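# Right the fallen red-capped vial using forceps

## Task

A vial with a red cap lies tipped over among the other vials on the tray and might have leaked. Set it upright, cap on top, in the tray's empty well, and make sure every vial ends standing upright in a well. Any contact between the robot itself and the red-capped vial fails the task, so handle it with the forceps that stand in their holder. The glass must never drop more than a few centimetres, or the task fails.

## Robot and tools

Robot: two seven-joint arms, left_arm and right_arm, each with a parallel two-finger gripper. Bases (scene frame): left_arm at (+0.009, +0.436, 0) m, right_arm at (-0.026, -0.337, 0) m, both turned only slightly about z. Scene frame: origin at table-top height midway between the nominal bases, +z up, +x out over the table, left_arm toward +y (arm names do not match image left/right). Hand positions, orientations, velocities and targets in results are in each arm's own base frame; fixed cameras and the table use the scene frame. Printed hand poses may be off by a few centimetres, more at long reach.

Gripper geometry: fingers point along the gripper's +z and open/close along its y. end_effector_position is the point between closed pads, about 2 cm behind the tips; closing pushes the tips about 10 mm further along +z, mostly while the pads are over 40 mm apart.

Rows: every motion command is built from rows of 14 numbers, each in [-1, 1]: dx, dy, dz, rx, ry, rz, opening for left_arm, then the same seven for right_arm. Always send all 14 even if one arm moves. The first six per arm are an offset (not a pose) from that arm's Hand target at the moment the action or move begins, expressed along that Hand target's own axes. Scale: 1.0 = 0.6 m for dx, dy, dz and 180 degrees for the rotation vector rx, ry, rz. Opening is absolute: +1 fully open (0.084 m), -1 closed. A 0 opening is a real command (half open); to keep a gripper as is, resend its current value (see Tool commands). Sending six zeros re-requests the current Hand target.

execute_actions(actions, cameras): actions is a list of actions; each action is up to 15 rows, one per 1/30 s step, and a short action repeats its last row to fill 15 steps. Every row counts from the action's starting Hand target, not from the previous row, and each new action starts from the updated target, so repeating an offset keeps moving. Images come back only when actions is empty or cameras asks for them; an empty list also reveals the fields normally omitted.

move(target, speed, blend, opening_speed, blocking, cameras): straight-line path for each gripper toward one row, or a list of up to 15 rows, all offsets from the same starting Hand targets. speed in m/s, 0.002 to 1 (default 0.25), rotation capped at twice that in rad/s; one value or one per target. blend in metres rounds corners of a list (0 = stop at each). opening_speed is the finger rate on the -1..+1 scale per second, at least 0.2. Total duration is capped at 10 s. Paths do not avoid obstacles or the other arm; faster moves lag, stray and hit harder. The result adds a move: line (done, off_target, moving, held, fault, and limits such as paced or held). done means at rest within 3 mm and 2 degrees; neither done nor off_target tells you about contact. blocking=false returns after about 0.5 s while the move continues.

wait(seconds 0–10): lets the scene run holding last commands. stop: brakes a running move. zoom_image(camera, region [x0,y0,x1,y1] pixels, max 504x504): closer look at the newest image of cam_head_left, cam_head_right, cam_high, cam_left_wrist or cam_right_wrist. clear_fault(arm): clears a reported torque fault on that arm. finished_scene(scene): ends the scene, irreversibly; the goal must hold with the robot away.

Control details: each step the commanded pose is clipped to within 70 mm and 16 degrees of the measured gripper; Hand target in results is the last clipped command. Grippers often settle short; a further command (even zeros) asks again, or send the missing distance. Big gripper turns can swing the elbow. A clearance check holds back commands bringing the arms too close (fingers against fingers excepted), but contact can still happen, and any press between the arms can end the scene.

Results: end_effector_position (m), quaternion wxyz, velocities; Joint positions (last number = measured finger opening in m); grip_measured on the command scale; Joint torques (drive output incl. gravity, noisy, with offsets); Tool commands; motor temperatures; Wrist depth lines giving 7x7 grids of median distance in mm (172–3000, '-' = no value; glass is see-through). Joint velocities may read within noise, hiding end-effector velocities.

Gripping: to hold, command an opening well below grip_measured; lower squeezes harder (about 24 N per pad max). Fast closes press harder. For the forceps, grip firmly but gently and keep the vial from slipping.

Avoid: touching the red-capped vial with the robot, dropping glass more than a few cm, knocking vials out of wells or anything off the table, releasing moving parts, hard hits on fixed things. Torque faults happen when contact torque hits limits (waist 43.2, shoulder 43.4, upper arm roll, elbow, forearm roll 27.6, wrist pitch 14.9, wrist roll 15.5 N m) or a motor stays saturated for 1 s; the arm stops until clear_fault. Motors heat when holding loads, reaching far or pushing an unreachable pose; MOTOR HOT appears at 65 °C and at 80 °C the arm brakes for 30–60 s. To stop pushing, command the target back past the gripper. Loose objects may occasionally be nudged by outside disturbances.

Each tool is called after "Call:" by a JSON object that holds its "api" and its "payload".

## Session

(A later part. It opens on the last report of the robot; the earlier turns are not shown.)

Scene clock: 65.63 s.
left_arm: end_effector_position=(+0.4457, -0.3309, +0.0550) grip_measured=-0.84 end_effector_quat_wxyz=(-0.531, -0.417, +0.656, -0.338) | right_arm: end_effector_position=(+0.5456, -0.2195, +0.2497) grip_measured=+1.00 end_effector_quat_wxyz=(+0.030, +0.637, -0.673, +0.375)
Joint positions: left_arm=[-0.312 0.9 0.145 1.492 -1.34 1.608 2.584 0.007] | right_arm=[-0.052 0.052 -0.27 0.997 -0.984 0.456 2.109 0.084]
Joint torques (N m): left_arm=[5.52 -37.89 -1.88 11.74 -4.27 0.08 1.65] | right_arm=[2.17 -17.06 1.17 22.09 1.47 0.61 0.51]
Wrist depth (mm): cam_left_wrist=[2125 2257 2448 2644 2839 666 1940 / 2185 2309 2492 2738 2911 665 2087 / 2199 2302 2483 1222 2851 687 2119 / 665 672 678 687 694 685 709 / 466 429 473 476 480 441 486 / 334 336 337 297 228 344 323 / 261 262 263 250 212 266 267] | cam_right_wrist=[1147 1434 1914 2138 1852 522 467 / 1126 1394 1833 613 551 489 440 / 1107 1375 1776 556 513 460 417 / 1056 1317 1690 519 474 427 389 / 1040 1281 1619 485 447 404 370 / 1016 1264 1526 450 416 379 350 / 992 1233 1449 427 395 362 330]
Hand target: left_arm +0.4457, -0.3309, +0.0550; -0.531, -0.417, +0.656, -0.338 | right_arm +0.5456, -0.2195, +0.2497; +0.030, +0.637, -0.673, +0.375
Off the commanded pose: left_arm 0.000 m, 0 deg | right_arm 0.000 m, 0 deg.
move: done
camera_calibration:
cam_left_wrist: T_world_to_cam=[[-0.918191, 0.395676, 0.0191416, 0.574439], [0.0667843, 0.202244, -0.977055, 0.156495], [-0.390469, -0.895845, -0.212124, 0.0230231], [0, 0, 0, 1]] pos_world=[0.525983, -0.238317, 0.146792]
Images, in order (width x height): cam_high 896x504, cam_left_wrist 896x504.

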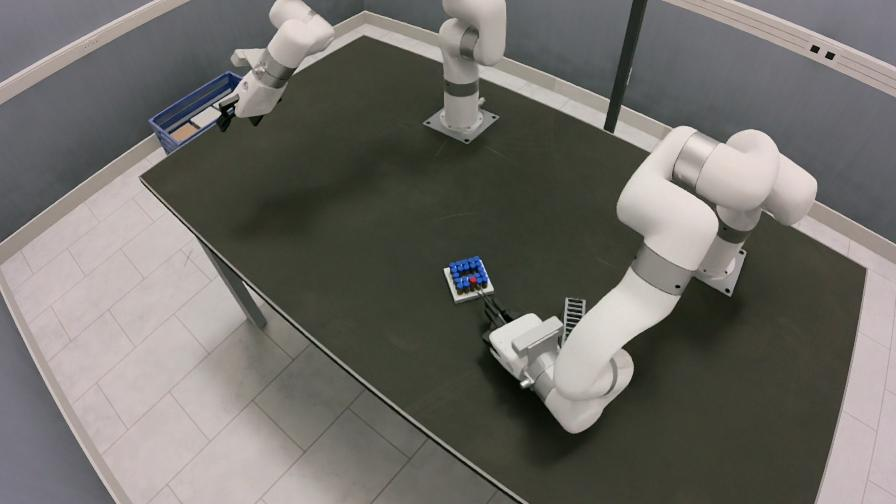

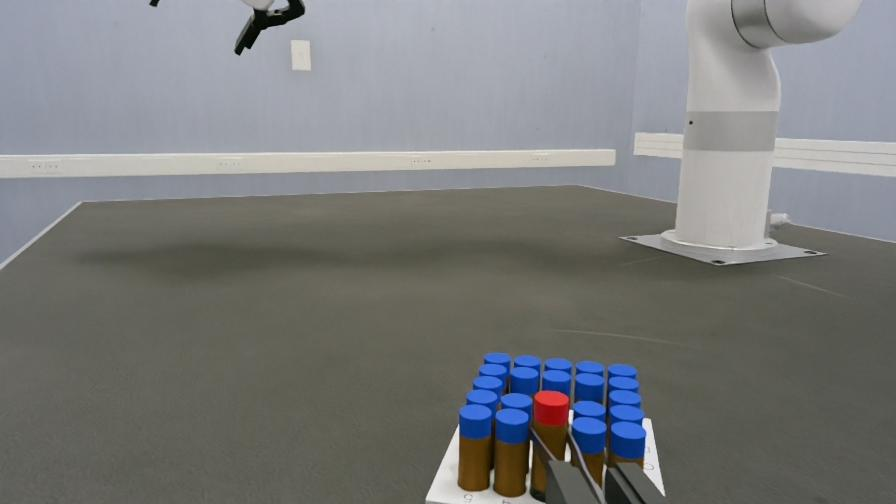

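Call:
{"api": "move", "payload": {"target": [-0.0046,-0.0003,0.001,0,0,0,-0.9,0,0,0,0,0,0,1], "speed": 0.03, "cameras": ["cam_left_wrist","cam_high"]}}

Call:
{"api": "zoom_image", "payload": {"camera": "cam_left_wrist", "region": [510, 424, 590, 504]}}

Call:
{"api": "zoom_image", "payload": {"camera": "cam_high", "region": [463, 275, 483, 295]}}

Scene clock: 66.57 s.
left_arm: end_effector_position=(+0.4458, -0.3310, +0.0522) grip_measured=-0.84 end_effector_quat_wxyz=(-0.531, -0.417, +0.656, -0.338) | right_arm: end_effector_position=(+0.5456, -0.2195, +0.2497) grip_measured=+1.00 end_effector_quat_wxyz=(+0.030, +0.637, -0.673, +0.375)
Joint positions: left_arm=[-0.312 0.908 0.144 1.497 -1.341 1.607 2.587 0.007] | right_arm=[-0.052 0.052 -0.27 0.997 -0.984 0.456 2.109 0.084]
Joint torques (N m): left_arm=[5.44 -38.14 -1.77 11.57 -4.14 0.1 1.58] | right_arm=[2.21 -17.14 1.17 22.13 1.63 0.58 0.59]
Wrist depth (mm): cam_left_wrist=[2119 2257 2431 2624 2828 667 1930 / 2185 2309 2501 2706 2911 664 2062 / 2192 2302 2439 1199 2771 686 2119 / 652 659 664 672 679 683 696 / 457 421 463 467 470 432 477 / 329 329 331 255 223 337 316 / 256 257 258 245 212 261 262] | cam_right_wrist=[1143 1437 1903 2132 1833 521 467 / 1132 1408 1838 611 551 489 440 / 1108 1369 1790 554 513 461 417 / 1051 1322 1694 518 474 428 390 / 1039 1295 1596 487 447 405 370 / 1016 1266 1523 451 416 380 350 / 998 1235 1462 426 395 362 331]
Hand target: left_arm +0.4458, -0.3310, +0.0522; -0.531, -0.417, +0.656, -0.338 | right_arm +0.5456, -0.2195, +0.2497; +0.030, +0.637, -0.673, +0.375
Off the commanded pose: left_arm 0.000 m, 0 deg | right_arm 0.000 m, 0 deg.
move: done
camera_calibration:
cam_left_wrist: T_world_to_cam=[[-0.918191, 0.395676, 0.0191416, 0.574718], [0.0667843, 0.202244, -0.977055, 0.153668], [-0.390469, -0.895845, -0.212124, 0.0223964], [0, 0, 0, 1]] pos_world=[0.526183, -0.238417, 0.143892]
Images, in order (width x height): cam_high 896x504, cam_left_wrist 896x504.

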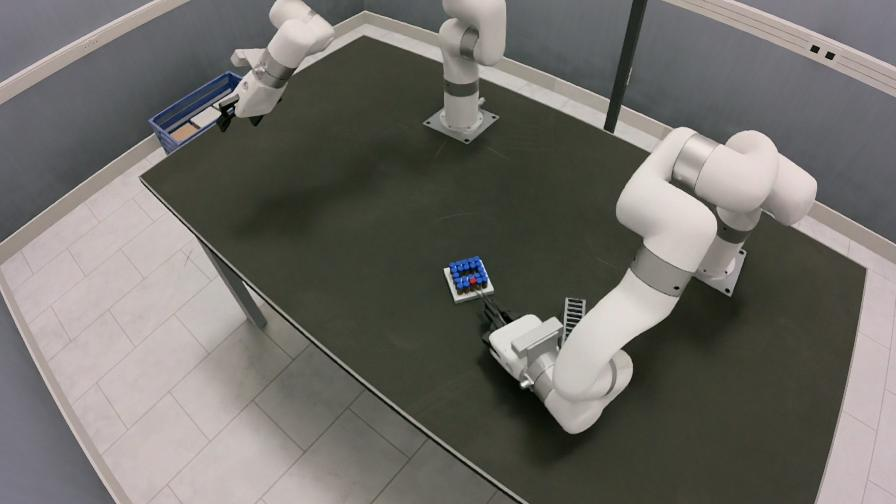

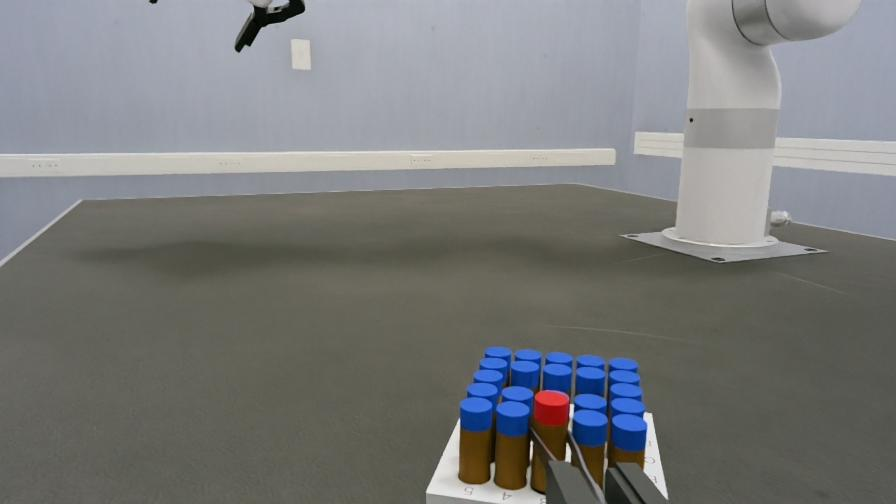

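Scaled by 6.300 from the camera's 896x504 image, which has a finer 1280x720 frame.

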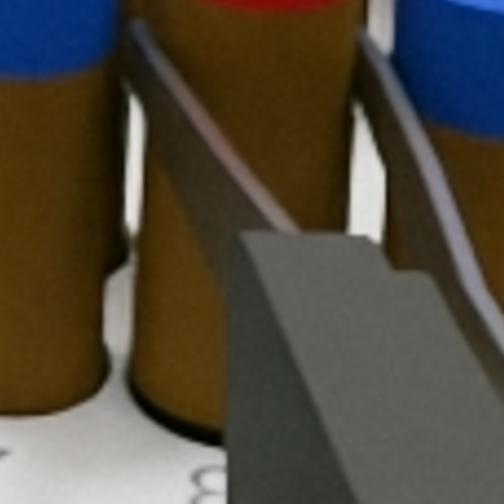

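Scaled by 25.200 from the camera's 896x504 image, which has a finer 1280x720 frame.

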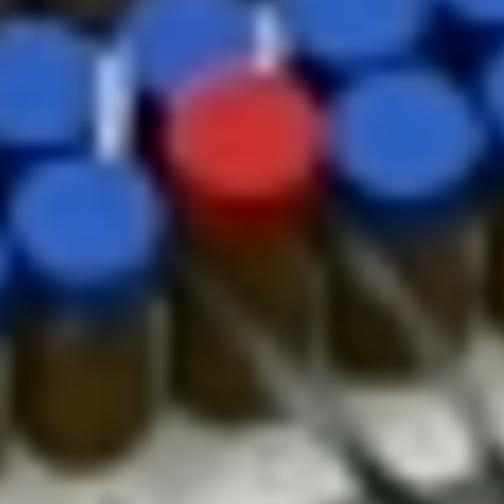

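Call:
{"api": "move", "payload": {"target": [-0.0082,-0.0002,0.0019,0,0,0,-0.9,0,0,0,0,0,0,1], "speed": 0.02, "cameras": ["cam_left_wrist","cam_high"]}}

Call:
{"api": "zoom_image", "payload": {"camera": "cam_left_wrist", "region": [450, 344, 610, 504]}}

Call:
{"api": "zoom_image", "payload": {"camera": "cam_high", "region": [463, 275, 483, 295]}}

Scene clock: 67.53 s.
left_arm: end_effector_position=(+0.4459, -0.3312, +0.0472) grip_measured=-0.84 end_effector_quat_wxyz=(-0.531, -0.417, +0.656, -0.338) | right_arm: end_effector_position=(+0.5456, -0.2195, +0.2497) grip_measured=+1.00 end_effector_quat_wxyz=(+0.030, +0.637, -0.673, +0.375)
Joint positions: left_arm=[-0.311 0.92 0.143 1.504 -1.342 1.605 2.592 0.007] | right_arm=[-0.052 0.052 -0.27 0.997 -0.984 0.456 2.109 0.084]
Joint torques (N m): left_arm=[5.8 -38.11 -1.87 11.76 -4.3 0.11 1.6] | right_arm=[2.18 -16.91 1.05 22.12 1.58 0.59 0.49]
Wrist depth (mm): cam_left_wrist=[2145 2264 2422 2624 2816 666 1996 / 2178 2333 2457 2738 2886 665 2050 / 2178 2294 2397 1160 2816 682 2106 / 627 634 640 648 656 661 669 / 441 443 448 450 454 417 461 / 316 318 319 243 217 326 306 / 247 248 249 237 212 252 253] | cam_right_wrist=[1149 1443 1898 2158 1842 520 467 / 1132 1400 1818 611 550 489 440 / 1110 1372 1790 555 513 460 417 / 1048 1325 1698 518 475 427 389 / 1032 1290 1619 485 447 405 371 / 1014 1269 1513 450 416 380 349 / 992 1241 1449 426 395 363 330]
Hand target: left_arm +0.4459, -0.3312, +0.0471; -0.531, -0.417, +0.656, -0.338 | right_arm +0.5456, -0.2195, +0.2497; +0.030, +0.637, -0.673, +0.375
Off the commanded pose: left_arm 0.000 m, 0 deg | right_arm 0.000 m, 0 deg.
move: done
camera_calibration:
cam_left_wrist: T_world_to_cam=[[-0.918191, 0.395676, 0.0191416, 0.574893], [0.0667843, 0.202244, -0.977055, 0.148823], [-0.390469, -0.895845, -0.212124, 0.0211567], [0, 0, 0, 1]] pos_world=[0.526183, -0.238617, 0.138892]
Images, in order (width x height): cam_high 896x504, cam_left_wrist 896x504.

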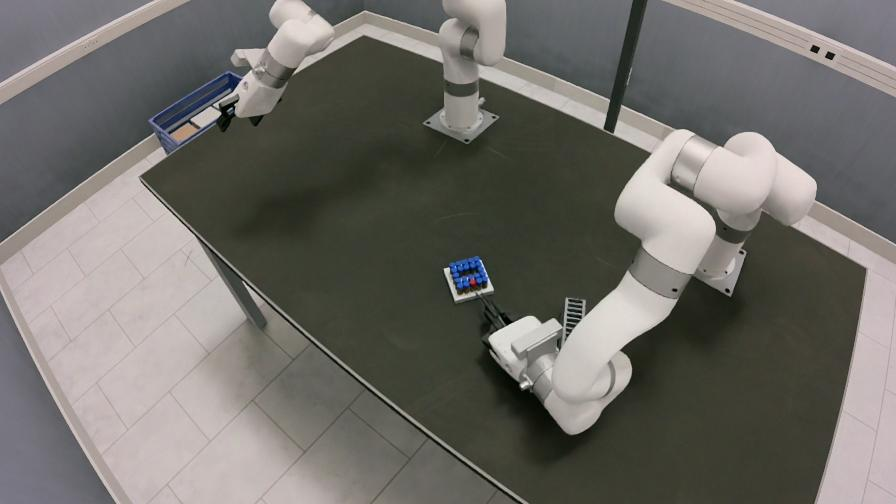

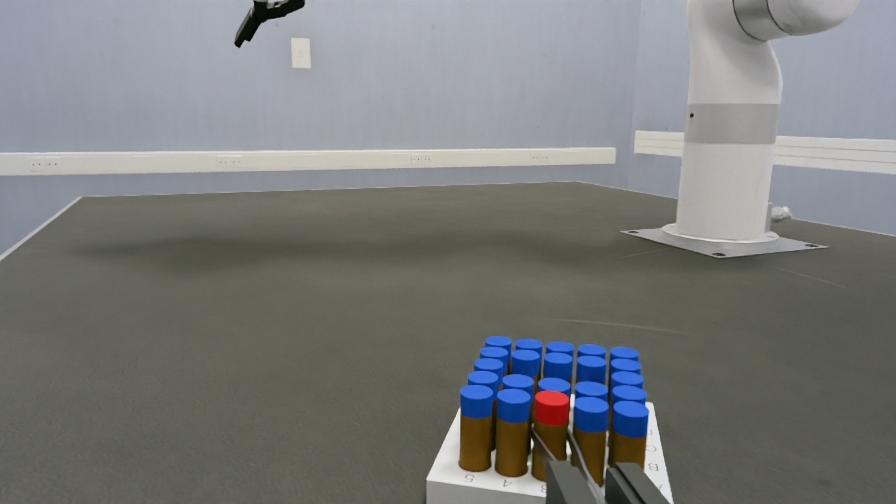

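Scaled by 3.150 from the camera's 896x504 image, which has a finer 1280x720 frame.

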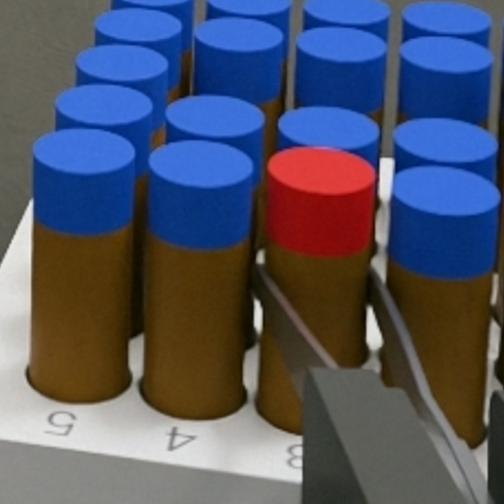

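Scaled by 25.200 from the camera's 896x504 image, which has a finer 1280x720 frame.

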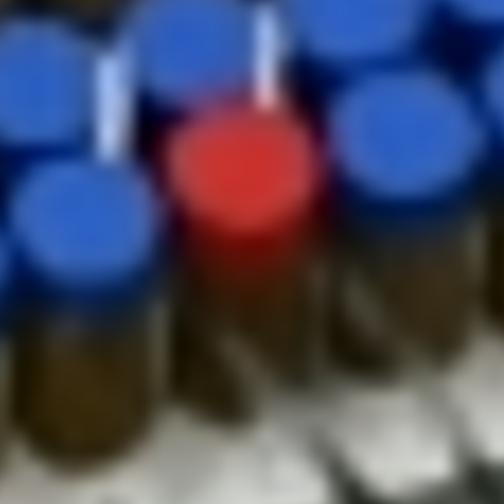

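Call:
{"api": "move", "payload": {"target": [0,0,0,0,0,0,-0.745,0,0,0,0,0,0,1], "opening_speed": 0.2, "cameras": ["cam_left_wrist"]}}

Call:
{"api": "zoom_image", "payload": {"camera": "cam_left_wrist", "region": [450, 344, 610, 504]}}

Scene clock: 68.77 s.
left_arm: end_effector_position=(+0.4459, -0.3312, +0.0471) grip_measured=-0.77 end_effector_quat_wxyz=(-0.531, -0.417, +0.656, -0.338) | right_arm: end_effector_position=(+0.5456, -0.2195, +0.2497) grip_measured=+1.00 end_effector_quat_wxyz=(+0.030, +0.637, -0.673, +0.375)
Joint positions: left_arm=[-0.311 0.92 0.143 1.504 -1.342 1.605 2.592 0.01] | right_arm=[-0.052 0.052 -0.27 0.997 -0.984 0.456 2.109 0.084]
Joint torques (N m): left_arm=[5.37 -38.15 -1.79 11.45 -3.84 0.13 1.62] | right_arm=[2.28 -17.02 1.2 22.11 1.59 0.71 0.52]
Wrist depth (mm): cam_left_wrist=[2132 2228 2439 2634 2839 665 1996 / 2185 2325 2510 2727 2935 662 2112 / 2178 2286 2364 1153 2793 685 2099 / 627 636 641 650 653 660 671 / 440 443 447 450 454 418 460 / 316 318 319 243 217 324 305 / 247 248 249 236 214 252 253] | cam_right_wrist=[1147 1434 1893 2132 1872 521 467 / 1130 1405 1823 611 550 489 440 / 1101 1369 1776 555 513 459 416 / 1051 1325 1690 519 472 428 389 / 1037 1292 1611 485 447 404 370 / 1013 1271 1526 451 416 379 349 / 990 1239 1458 426 395 362 331]
Hand target: left_arm +0.4459, -0.3312, +0.0471; -0.531, -0.417, +0.656, -0.338 | right_arm +0.5456, -0.2195, +0.2497; +0.030, +0.637, -0.673, +0.375
Off the commanded pose: left_arm 0.000 m, 0 deg | right_arm 0.000 m, 0 deg.
move: done
camera_calibration:
cam_left_wrist: T_world_to_cam=[[-0.918191, 0.395676, 0.0191416, 0.574893], [0.0667843, 0.202244, -0.977055, 0.148823], [-0.390469, -0.895845, -0.212124, 0.0211567], [0, 0, 0, 1]] pos_world=[0.526183, -0.238617, 0.138892]
Images, in order (width x height): cam_left_wrist 896x504.

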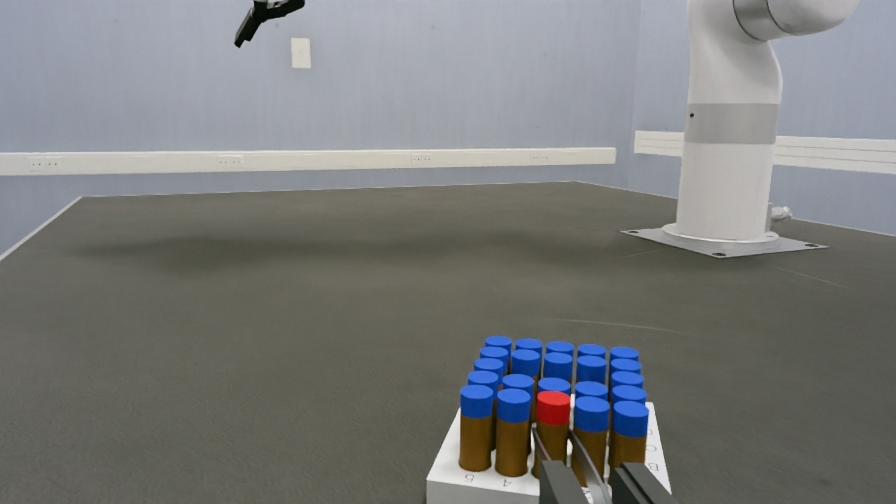

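Scaled by 3.150 from the camera's 896x504 image, which has a finer 1280x720 frame.

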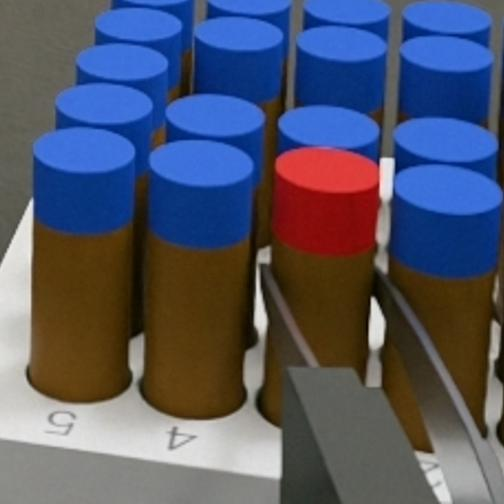

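Call:
{"api": "move", "payload": {"target": [0,0,-0.08,0,0,0,-0.745,0,0,0,0,0,0,1], "speed": 0.04, "cameras": ["cam_left_wrist","cam_high"]}}

Call:
{"api": "zoom_image", "payload": {"camera": "cam_left_wrist", "region": [410, 304, 690, 504]}}

Call:
{"api": "zoom_image", "payload": {"camera": "cam_high", "region": [440, 250, 550, 350]}}

Scene clock: 73.23 s.
left_arm: end_effector_position=(+0.4658, -0.2887, +0.0571) grip_measured=-0.77 end_effector_quat_wxyz=(-0.531, -0.417, +0.656, -0.338) | right_arm: end_effector_position=(+0.5456, -0.2195, +0.2497) grip_measured=+1.00 end_effector_quat_wxyz=(+0.030, +0.637, -0.673, +0.375)
Joint positions: left_arm=[-0.246 0.933 0.177 1.559 -1.291 1.682 2.577 0.01] | right_arm=[-0.052 0.052 -0.27 0.997 -0.984 0.456 2.109 0.084]
Joint torques (N m): left_arm=[5.6 -38.85 2.28 11.91 1.39 1.86 -1.73] | right_arm=[2.27 -16.95 1.13 21.99 1.49 0.6 0.48]
Wrist depth (mm): cam_left_wrist=[2172 2317 2474 2654 2886 702 2002 / 2213 2333 2519 2727 - 719 2099 / 2235 2356 2510 1246 2828 744 2132 / 677 679 689 698 704 704 719 / 474 436 481 484 486 492 494 / 339 341 321 273 263 348 327 / 265 266 267 266 255 270 271] | cam_right_wrist=[1151 1434 1893 2185 1862 521 467 / 1126 1394 1823 613 551 490 440 / 1103 1369 1781 553 512 460 416 / 1048 1330 1690 519 474 428 389 / 1039 1295 1611 485 446 404 371 / 1013 1257 1526 450 416 380 349 / 997 1233 1458 426 396 362 330]
Hand target: left_arm +0.4658, -0.2886, +0.0571; -0.531, -0.417, +0.656, -0.338 | right_arm +0.5456, -0.2195, +0.2497; +0.030, +0.637, -0.673, +0.375
Off the commanded pose: left_arm 0.000 m, 0 deg | right_arm 0.000 m, 0 deg.
move: done
camera_calibration:
cam_left_wrist: T_world_to_cam=[[-0.918155, 0.395758, 0.0191609, 0.576153], [0.0667818, 0.202238, -0.977057, 0.148572], [-0.390553, -0.89581, -0.212115, 0.069152], [0, 0, 0, 1]] pos_world=[0.546084, -0.196117, 0.148792]
Images, in order (width x height): cam_high 896x504, cam_left_wrist 896x504.

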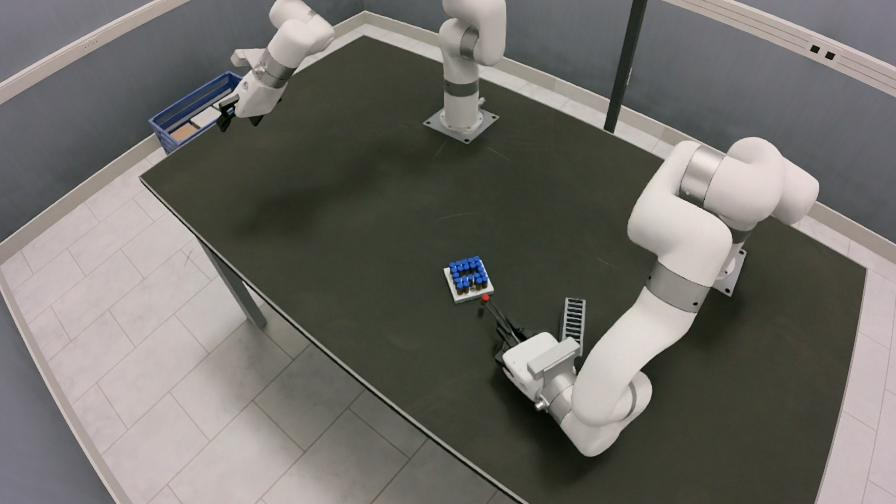

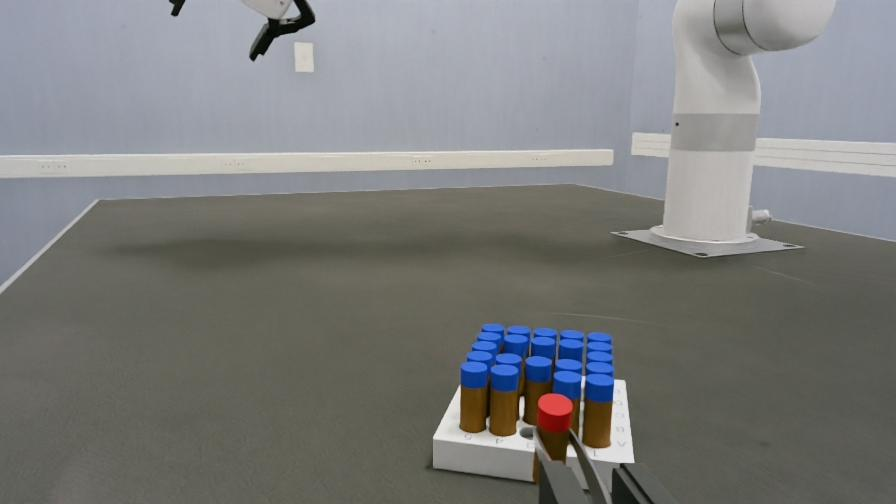

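Scaled by 1.800 from the camera's 896x504 image, which has a finer 1280x720 frame.

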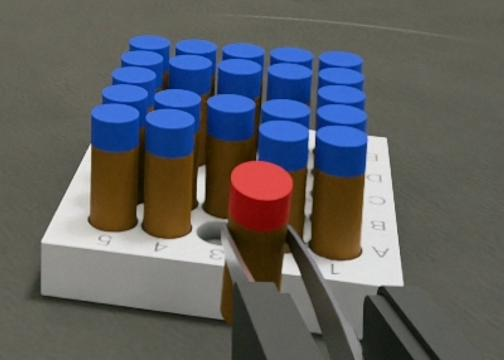

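Scaled by 4.582 from the camera's 896x504 image, which has a finer 1280x720 frame.

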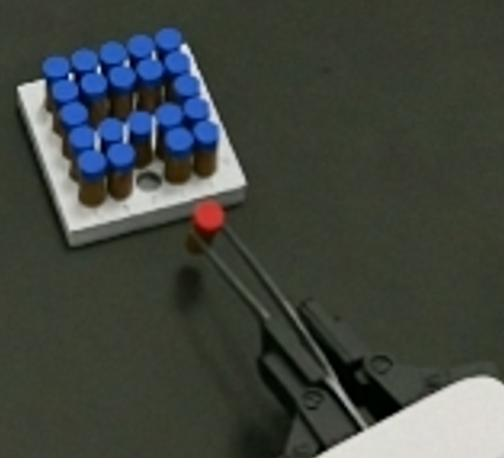

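Call:
{"api": "move", "payload": {"target": [0,0,0,0,0,0,-0.9,0,0,0,0,0,0,1], "opening_speed": 0.3}}

Call:
{"api": "move", "payload": {"target": [0.03,0,0,0,0,0,-0.9,0,0,0,0,0,0,1], "speed": 0.05, "cameras": ["cam_left_wrist","cam_high","cam_head_right"]}}

Call:
{"api": "zoom_image", "payload": {"camera": "cam_left_wrist", "region": [500, 374, 620, 504]}}

Call:
{"api": "zoom_image", "payload": {"camera": "cam_high", "region": [465, 275, 505, 315]}}

Scene clock: 74.33 s.
left_arm: end_effector_position=(+0.4658, -0.2886, +0.0571) grip_measured=-0.84 end_effector_quat_wxyz=(-0.531, -0.417, +0.656, -0.338) | right_arm: end_effector_position=(+0.5456, -0.2195, +0.2497) grip_measured=+1.00 end_effector_quat_wxyz=(+0.030, +0.637, -0.673, +0.375)
Joint positions: left_arm=[-0.246 0.933 0.177 1.559 -1.291 1.682 2.577 0.007] | right_arm=[-0.052 0.052 -0.27 0.997 -0.984 0.456 2.109 0.084]
Joint torques (N m): left_arm=[5.73 -38.68 2.31 11.87 1.2 1.68 -1.75] | right_arm=[2.12 -16.98 1.16 21.96 1.34 0.69 0.47]
Wrist depth (mm): cam_left_wrist=[2165 2302 2492 2664 2863 703 2008 / 2220 2348 2556 2782 - 715 2112 / 2220 2348 2510 1250 2851 741 2119 / 676 683 687 697 704 708 719 / 474 435 480 485 486 490 494 / 339 341 321 273 263 347 328 / 265 266 267 267 251 270 271] | cam_right_wrist=[1147 1437 1888 2112 1852 522 467 / 1126 1400 1828 611 551 490 440 / 1110 1380 1781 555 513 460 417 / 1053 1330 1706 520 473 427 391 / 1029 1292 1615 486 447 406 371 / 1014 1257 1526 450 416 380 349 / 991 1233 1458 427 395 362 330]
Hand target: left_arm +0.4658, -0.2886, +0.0571; -0.531, -0.417, +0.656, -0.338 | right_arm +0.5456, -0.2195, +0.2497; +0.030, +0.637, -0.673, +0.375
Off the commanded pose: left_arm 0.000 m, 0 deg | right_arm 0.000 m, 0 deg.
move: done

Scene clock: 75.13 s.
left_arm: end_effector_position=(+0.4642, -0.2920, +0.0747) grip_measured=-0.84 end_effector_quat_wxyz=(-0.531, -0.417, +0.656, -0.338) | right_arm: end_effector_position=(+0.5456, -0.2195, +0.2497) grip_measured=+1.00 end_effector_quat_wxyz=(+0.030, +0.637, -0.673, +0.375)
Joint positions: left_arm=[-0.254 0.887 0.178 1.531 -1.291 1.684 2.558 0.007] | right_arm=[-0.052 0.052 -0.27 0.997 -0.984 0.456 2.109 0.084]
Joint torques (N m): left_arm=[-5.88 -50.81 2.22 7.07 -2.62 1.76 -1.84] | right_arm=[2.12 -17.01 1.2 21.96 1.33 0.62 0.5]
Wrist depth (mm): cam_left_wrist=[2165 2271 2474 2654 2886 677 1951 / 2206 2356 2528 2738 - 714 2112 / 2235 2356 2547 2738 - 739 2138 / 756 765 771 777 786 735 802 / 530 487 537 540 498 547 550 / 379 381 359 337 299 364 391 / 296 297 299 283 261 302 303] | cam_right_wrist=[1149 1446 1924 2132 1852 522 466 / 1130 1408 1828 610 551 489 440 / 1093 1366 1767 554 514 460 417 / 1046 1322 1694 517 474 428 390 / 1032 1290 1615 486 446 405 370 / 1013 1266 1536 450 415 380 350 / 994 1230 1462 426 395 362 331]
Hand target: left_arm +0.4642, -0.2920, +0.0747; -0.531, -0.417, +0.656, -0.338 | right_arm +0.5456, -0.2195, +0.2497; +0.030, +0.637, -0.673, +0.375
Off the commanded pose: left_arm 0.000 m, 0 deg | right_arm 0.000 m, 0 deg.
move: done
camera_calibration:
cam_left_wrist: T_world_to_cam=[[-0.918142, 0.395786, 0.019209, 0.575643], [0.0667527, 0.202273, -0.977052, 0.166565], [-0.390589, -0.89579, -0.212135, 0.0693309], [0, 0, 0, 1]] pos_world=[0.544484, -0.199417, 0.166392]
Images, in order (width x height): cam_head_right 896x504, cam_high 896x504, cam_left_wrist 896x504.

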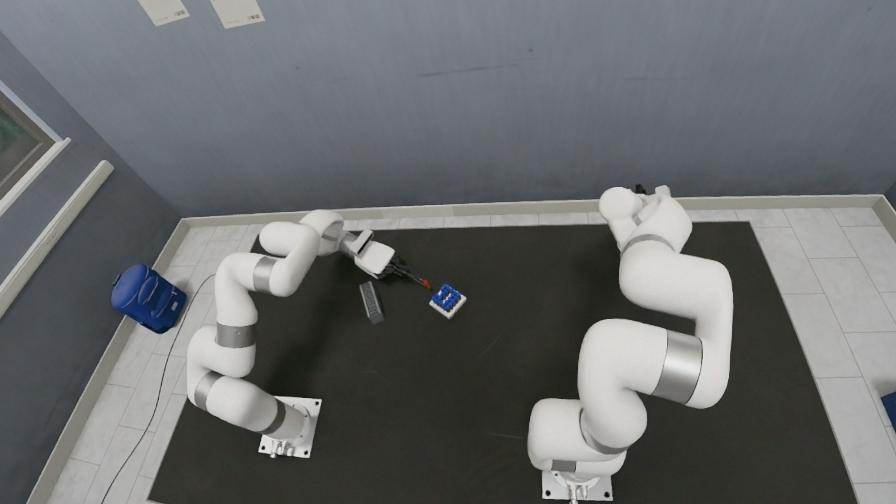

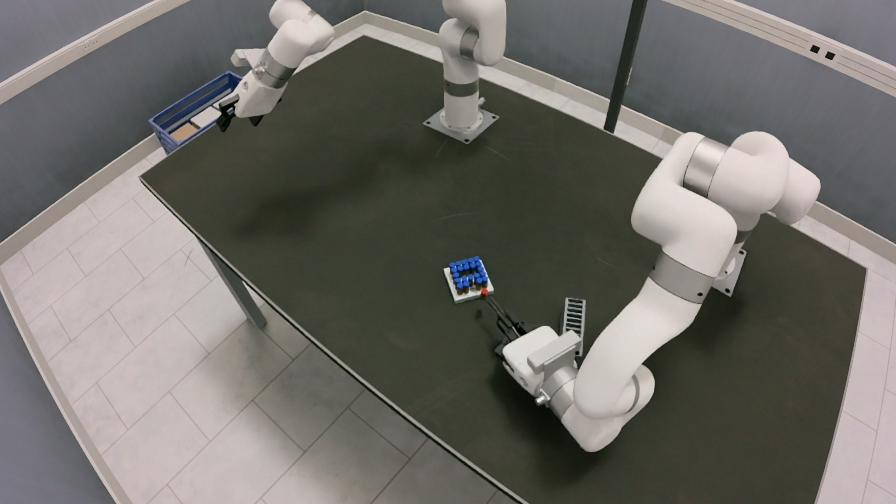

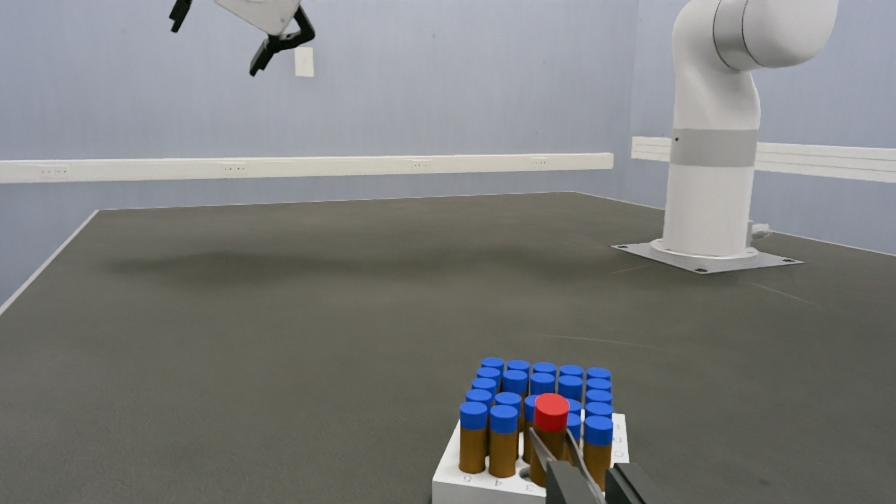

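Scaled by 3.877 from the camera's 896x504 image, which has a finer 1280x720 frame.

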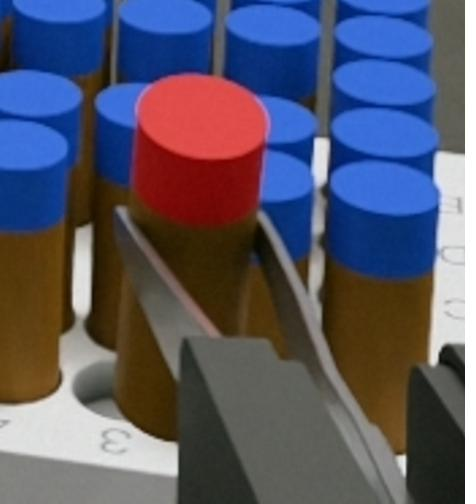

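Scaled by 12.600 from the camera's 896x504 image, which has a finer 1280x720 frame.

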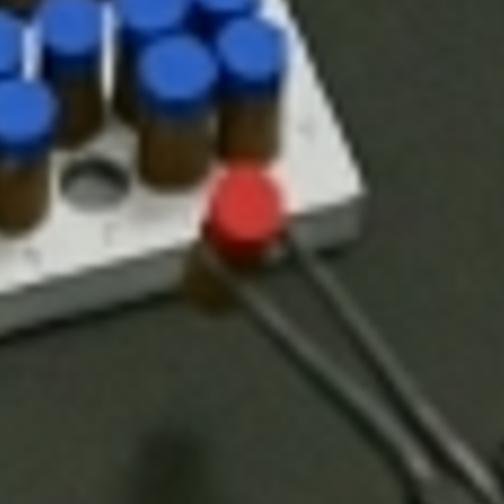

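Call:
{"api": "move", "payload": {"target": [0.0633,0,0,0,-0.0833,0,-0.9,0,0,0,0,0,0,1], "speed": 0.1, "cameras": ["cam_left_wrist","cam_high"]}}

Call:
{"api": "zoom_image", "payload": {"camera": "cam_left_wrist", "region": [500, 374, 620, 504]}}

Call:
{"api": "zoom_image", "payload": {"camera": "cam_high", "region": [460, 265, 500, 305]}}

Scene clock: 77.13 s.
left_arm: end_effector_position=(+0.4609, -0.2991, +0.1118) grip_measured=-0.84 end_effector_quat_wxyz=(-0.441, -0.457, +0.719, -0.281) | right_arm: end_effector_position=(+0.5456, -0.2195, +0.2497) grip_measured=+1.00 end_effector_quat_wxyz=(+0.030, +0.637, -0.673, +0.375)
Joint positions: left_arm=[-0.398 0.655 0.258 1.403 -1.187 1.494 2.439 0.007] | right_arm=[-0.052 0.052 -0.27 0.997 -0.984 0.456 2.109 0.084]
Joint torques (N m): left_arm=[-5.97 -47.52 3.53 7.99 1.39 -0.37 -1.8] | right_arm=[1.86 -17.16 1.18 22.07 1.29 0.62 0.56]
Wrist depth (mm): cam_left_wrist=[2132 2286 2448 2654 2851 662 2008 / 2158 876 984 877 985 701 2044 / 611 660 664 664 617 666 668 / 498 499 501 501 503 505 505 / 421 421 422 423 424 405 426 / 349 349 350 323 300 352 353 / 298 298 299 310 272 300 300] | cam_right_wrist=[1149 1443 1908 2138 1842 520 466 / 1132 1402 1823 613 551 490 441 / 1098 1386 1772 555 514 460 416 / 1053 1327 1698 519 474 428 389 / 1032 1285 1611 486 446 406 371 / 1020 1266 1533 451 416 380 350 / 1001 1237 1449 427 395 362 330]
Hand target: left_arm +0.4609, -0.2991, +0.1119; -0.441, -0.457, +0.719, -0.281 | right_arm +0.5456, -0.2195, +0.2497; +0.030, +0.637, -0.673, +0.375
Off the commanded pose: left_arm 0.000 m, 0 deg | right_arm 0.000 m, 0 deg.
move: done
camera_calibration:
cam_left_wrist: T_world_to_cam=[[-0.919934, 0.391931, 0.0105776, 0.575333], [0.170705, 0.424671, -0.889109, 0.213282], [-0.352961, -0.816115, -0.457574, 0.103478], [0, 0, 0, 1]] pos_world=[0.529384, -0.231615, 0.230894]
Images, in order (width x height): cam_high 896x504, cam_left_wrist 896x504.

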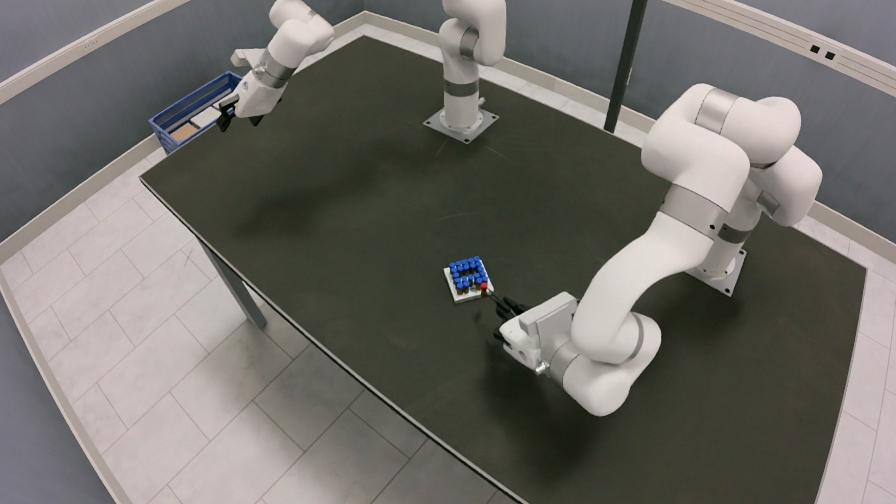

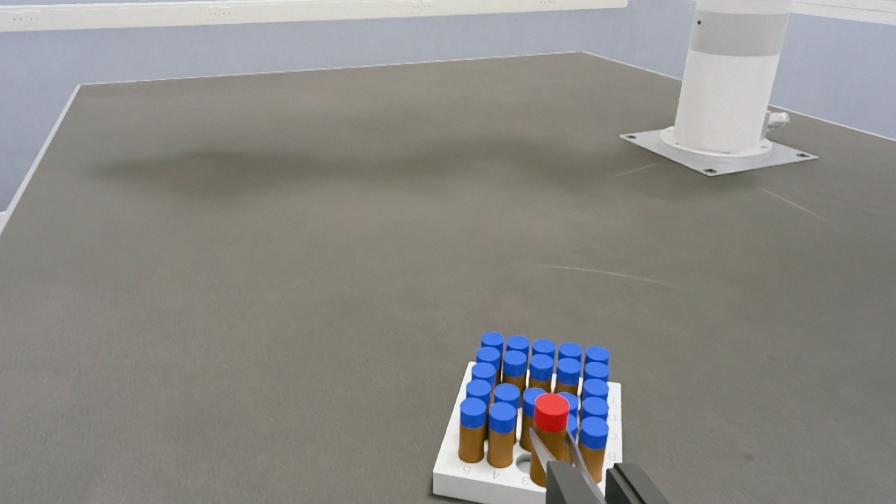

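Scaled by 3.877 from the camera's 896x504 image, which has a finer 1280x720 frame.

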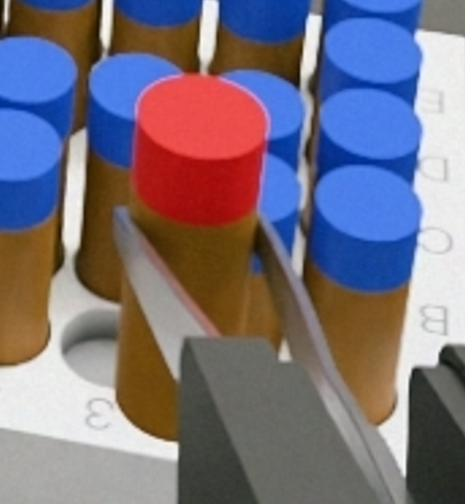

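Scaled by 12.600 from the camera's 896x504 image, which has a finer 1280x720 frame.

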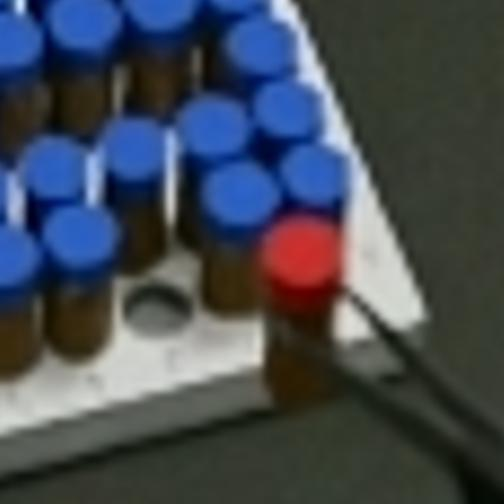

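Call:
{"api": "move", "payload": {"target": [-0.0182,0.0003,0.0743,0,0,0,-0.9,0,0,0,0,0,0,1], "speed": 0.05, "cameras": ["cam_left_wrist","cam_high"]}}

Call:
{"api": "zoom_image", "payload": {"camera": "cam_left_wrist", "region": [460, 364, 620, 504]}}

Call:
{"api": "zoom_image", "payload": {"camera": "cam_high", "region": [455, 265, 485, 295]}}

Scene clock: 79.03 s.
left_arm: end_effector_position=(+0.4460, -0.3306, +0.0819) grip_measured=-0.84 end_effector_quat_wxyz=(-0.441, -0.457, +0.719, -0.281) | right_arm: end_effector_position=(+0.5456, -0.2195, +0.2497) grip_measured=+1.00 end_effector_quat_wxyz=(+0.030, +0.637, -0.673, +0.375)
Joint positions: left_arm=[-0.444 0.692 0.224 1.377 -1.239 1.417 2.471 0.007] | right_arm=[-0.052 0.052 -0.27 0.997 -0.984 0.456 2.109 0.084]
Joint torques (N m): left_arm=[-5.85 -35.77 -0.72 7.55 -4.18 -0.42 1.65] | right_arm=[2.15 -17.05 1.17 22.11 1.31 0.62 0.5]
Wrist depth (mm): cam_left_wrist=[2099 2235 2372 2528 2760 635 2008 / 759 850 852 857 859 668 778 / 572 573 575 578 537 581 584 / 434 435 435 436 437 438 439 / 366 367 350 368 368 370 370 / 304 304 305 280 232 306 294 / 259 260 260 251 222 261 261] | cam_right_wrist=[1141 1431 1914 2145 1847 521 465 / 1138 1397 1833 612 549 489 440 / 1103 1375 1781 555 512 460 417 / 1053 1327 1706 519 474 429 390 / 1036 1297 1619 486 446 406 371 / 1016 1262 1523 451 416 380 350 / 997 1239 1455 425 395 362 330]
Hand target: left_arm +0.4460, -0.3306, +0.0819; -0.441, -0.457, +0.719, -0.281 | right_arm +0.5456, -0.2195, +0.2497; +0.030, +0.637, -0.673, +0.375
Off the commanded pose: left_arm 0.000 m, 0 deg | right_arm 0.000 m, 0 deg.
move: done
camera_calibration:
cam_left_wrist: T_world_to_cam=[[-0.919919, 0.391969, 0.0104948, 0.574307], [0.170821, 0.424707, -0.889069, 0.20256], [-0.352944, -0.816079, -0.457652, 0.0588472], [0, 0, 0, 1]] pos_world=[0.514484, -0.263115, 0.200994]
Images, in order (width x height): cam_high 896x504, cam_left_wrist 896x504.

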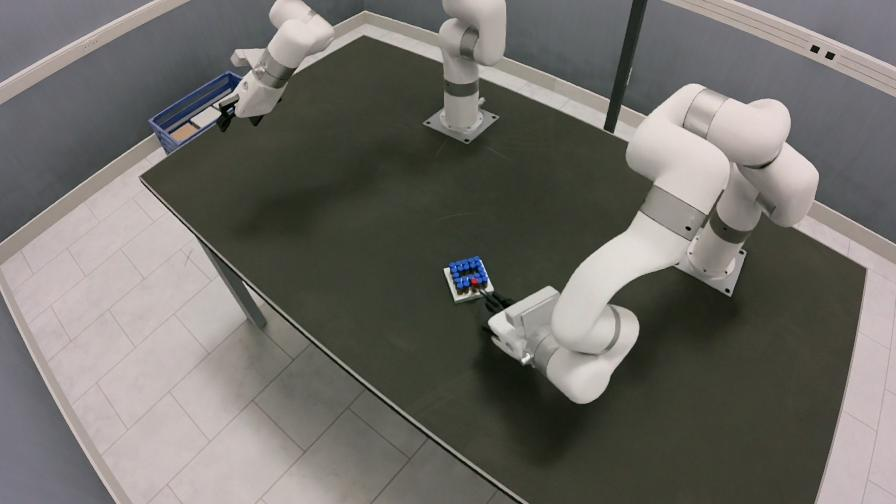

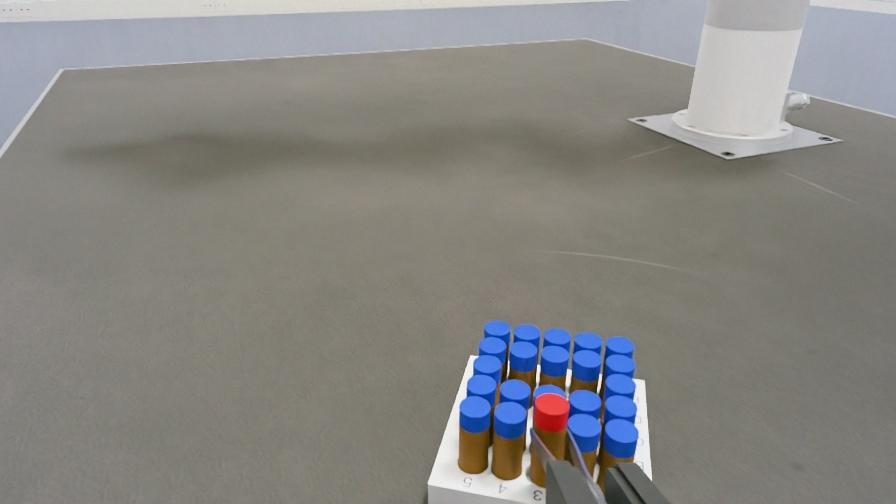

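Scaled by 3.150 from the camera's 896x504 image, which has a finer 1280x720 frame.

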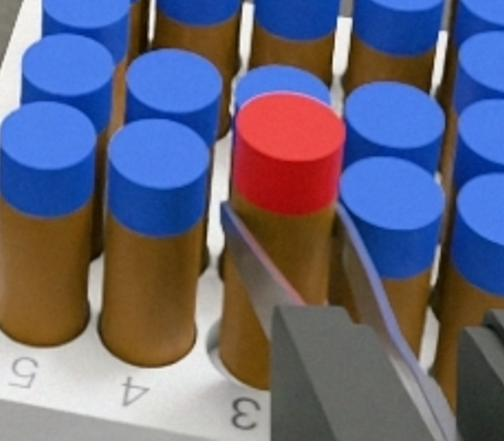

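Scaled by 16.800 from the camera's 896x504 image, which has a finer 1280x720 frame.

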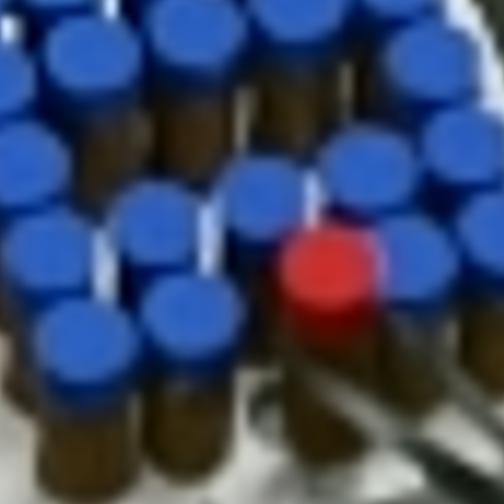

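Call:
{"api": "move", "payload": {"target": [[0.0007,-0.0032,0,0,0,0,-0.9,0,0,0,0,0,0,1],[0.0035,-0.0032,0.005,0,0,0,-0.9,0,0,0,0,0,0,1]], "speed": 0.03, "cameras": ["cam_left_wrist","cam_high"]}}

Call:
{"api": "zoom_image", "payload": {"camera": "cam_left_wrist", "region": [460, 364, 620, 504]}}

Call:
{"api": "zoom_image", "payload": {"camera": "cam_high", "region": [455, 265, 485, 295]}}

Scene clock: 80.63 s.
left_arm: end_effector_position=(+0.4462, -0.3346, +0.0824) grip_measured=-0.84 end_effector_quat_wxyz=(-0.441, -0.457, +0.719, -0.281) | right_arm: end_effector_position=(+0.5456, -0.2195, +0.2497) grip_measured=+1.00 end_effector_quat_wxyz=(+0.030, +0.637, -0.673, +0.375)
Joint positions: left_arm=[-0.448 0.694 0.222 1.381 -1.243 1.413 2.466 0.007] | right_arm=[-0.052 0.052 -0.27 0.997 -0.984 0.456 2.109 0.084]
Joint torques (N m): left_arm=[-5.9 -48.11 -0.65 7.88 -4.06 -0.44 -1.77] | right_arm=[2.3 -17.06 1.16 21.99 1.27 0.64 0.51]
Wrist depth (mm): cam_left_wrist=[2112 2213 2422 2501 2738 633 2002 / 758 849 852 857 863 667 776 / 574 575 576 579 537 583 584 / 434 435 436 438 438 438 440 / 367 368 351 368 369 370 371 / 304 304 305 281 232 294 294 / 260 260 260 261 222 262 262] | cam_right_wrist=[1155 1440 1919 2151 1862 520 467 / 1132 1388 1823 611 552 489 440 / 1103 1366 1776 553 514 459 416 / 1054 1322 1686 518 473 429 390 / 1032 1288 1611 486 447 405 371 / 1016 1262 1523 449 416 380 350 / 997 1235 1462 426 395 362 330]
Hand target: left_arm +0.4462, -0.3347, +0.0824; -0.441, -0.457, +0.719, -0.281 | right_arm +0.5456, -0.2195, +0.2497; +0.030, +0.637, -0.673, +0.375
Off the commanded pose: left_arm 0.000 m, 0 deg | right_arm 0.000 m, 0 deg.
move: done
camera_calibration:
cam_left_wrist: T_world_to_cam=[[-0.919934, 0.391931, 0.0105776, 0.576034], [0.170705, 0.424671, -0.889109, 0.204727], [-0.352961, -0.816115, -0.457574, 0.0558651], [0, 0, 0, 1]] pos_world=[0.514684, -0.267115, 0.201494]
Images, in order (width x height): cam_high 896x504, cam_left_wrist 896x504.

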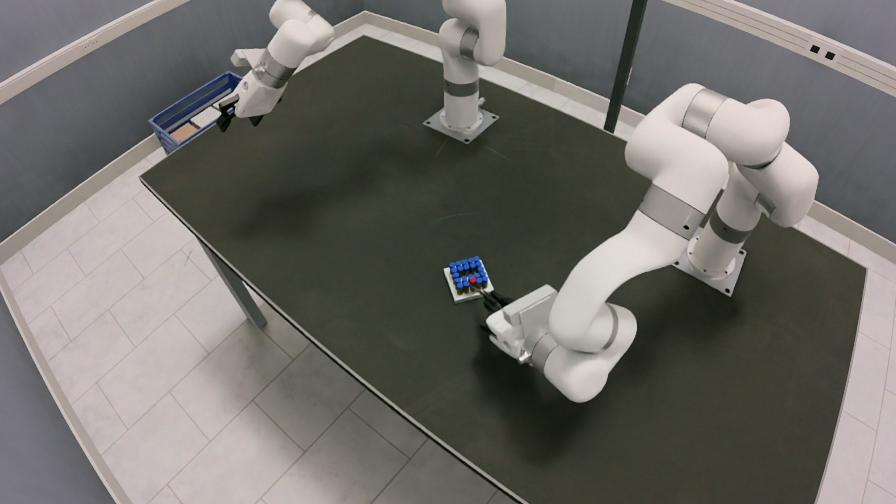

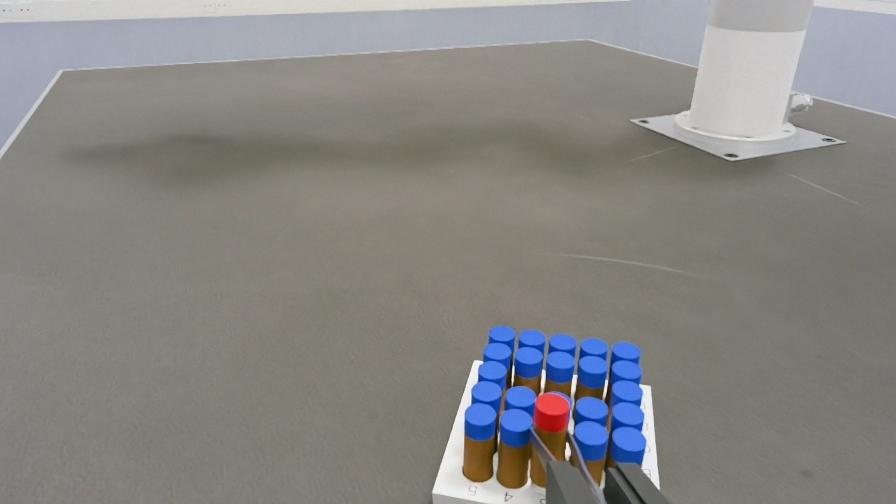

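Scaled by 3.150 from the camera's 896x504 image, which has a finer 1280x720 frame.

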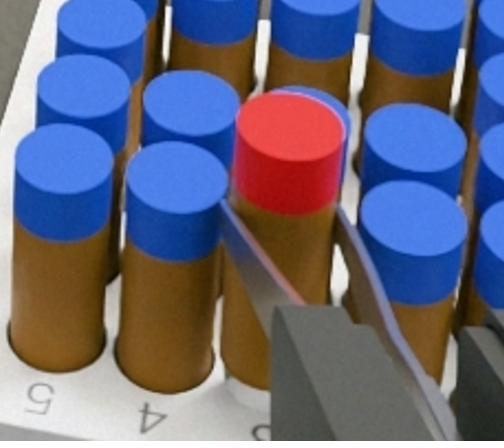

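Scaled by 16.800 from the camera's 896x504 image, which has a finer 1280x720 frame.

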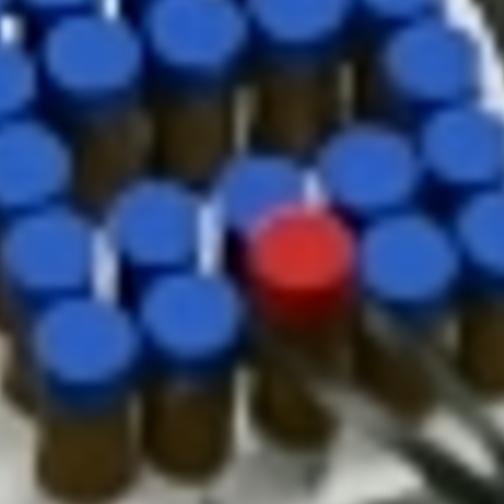

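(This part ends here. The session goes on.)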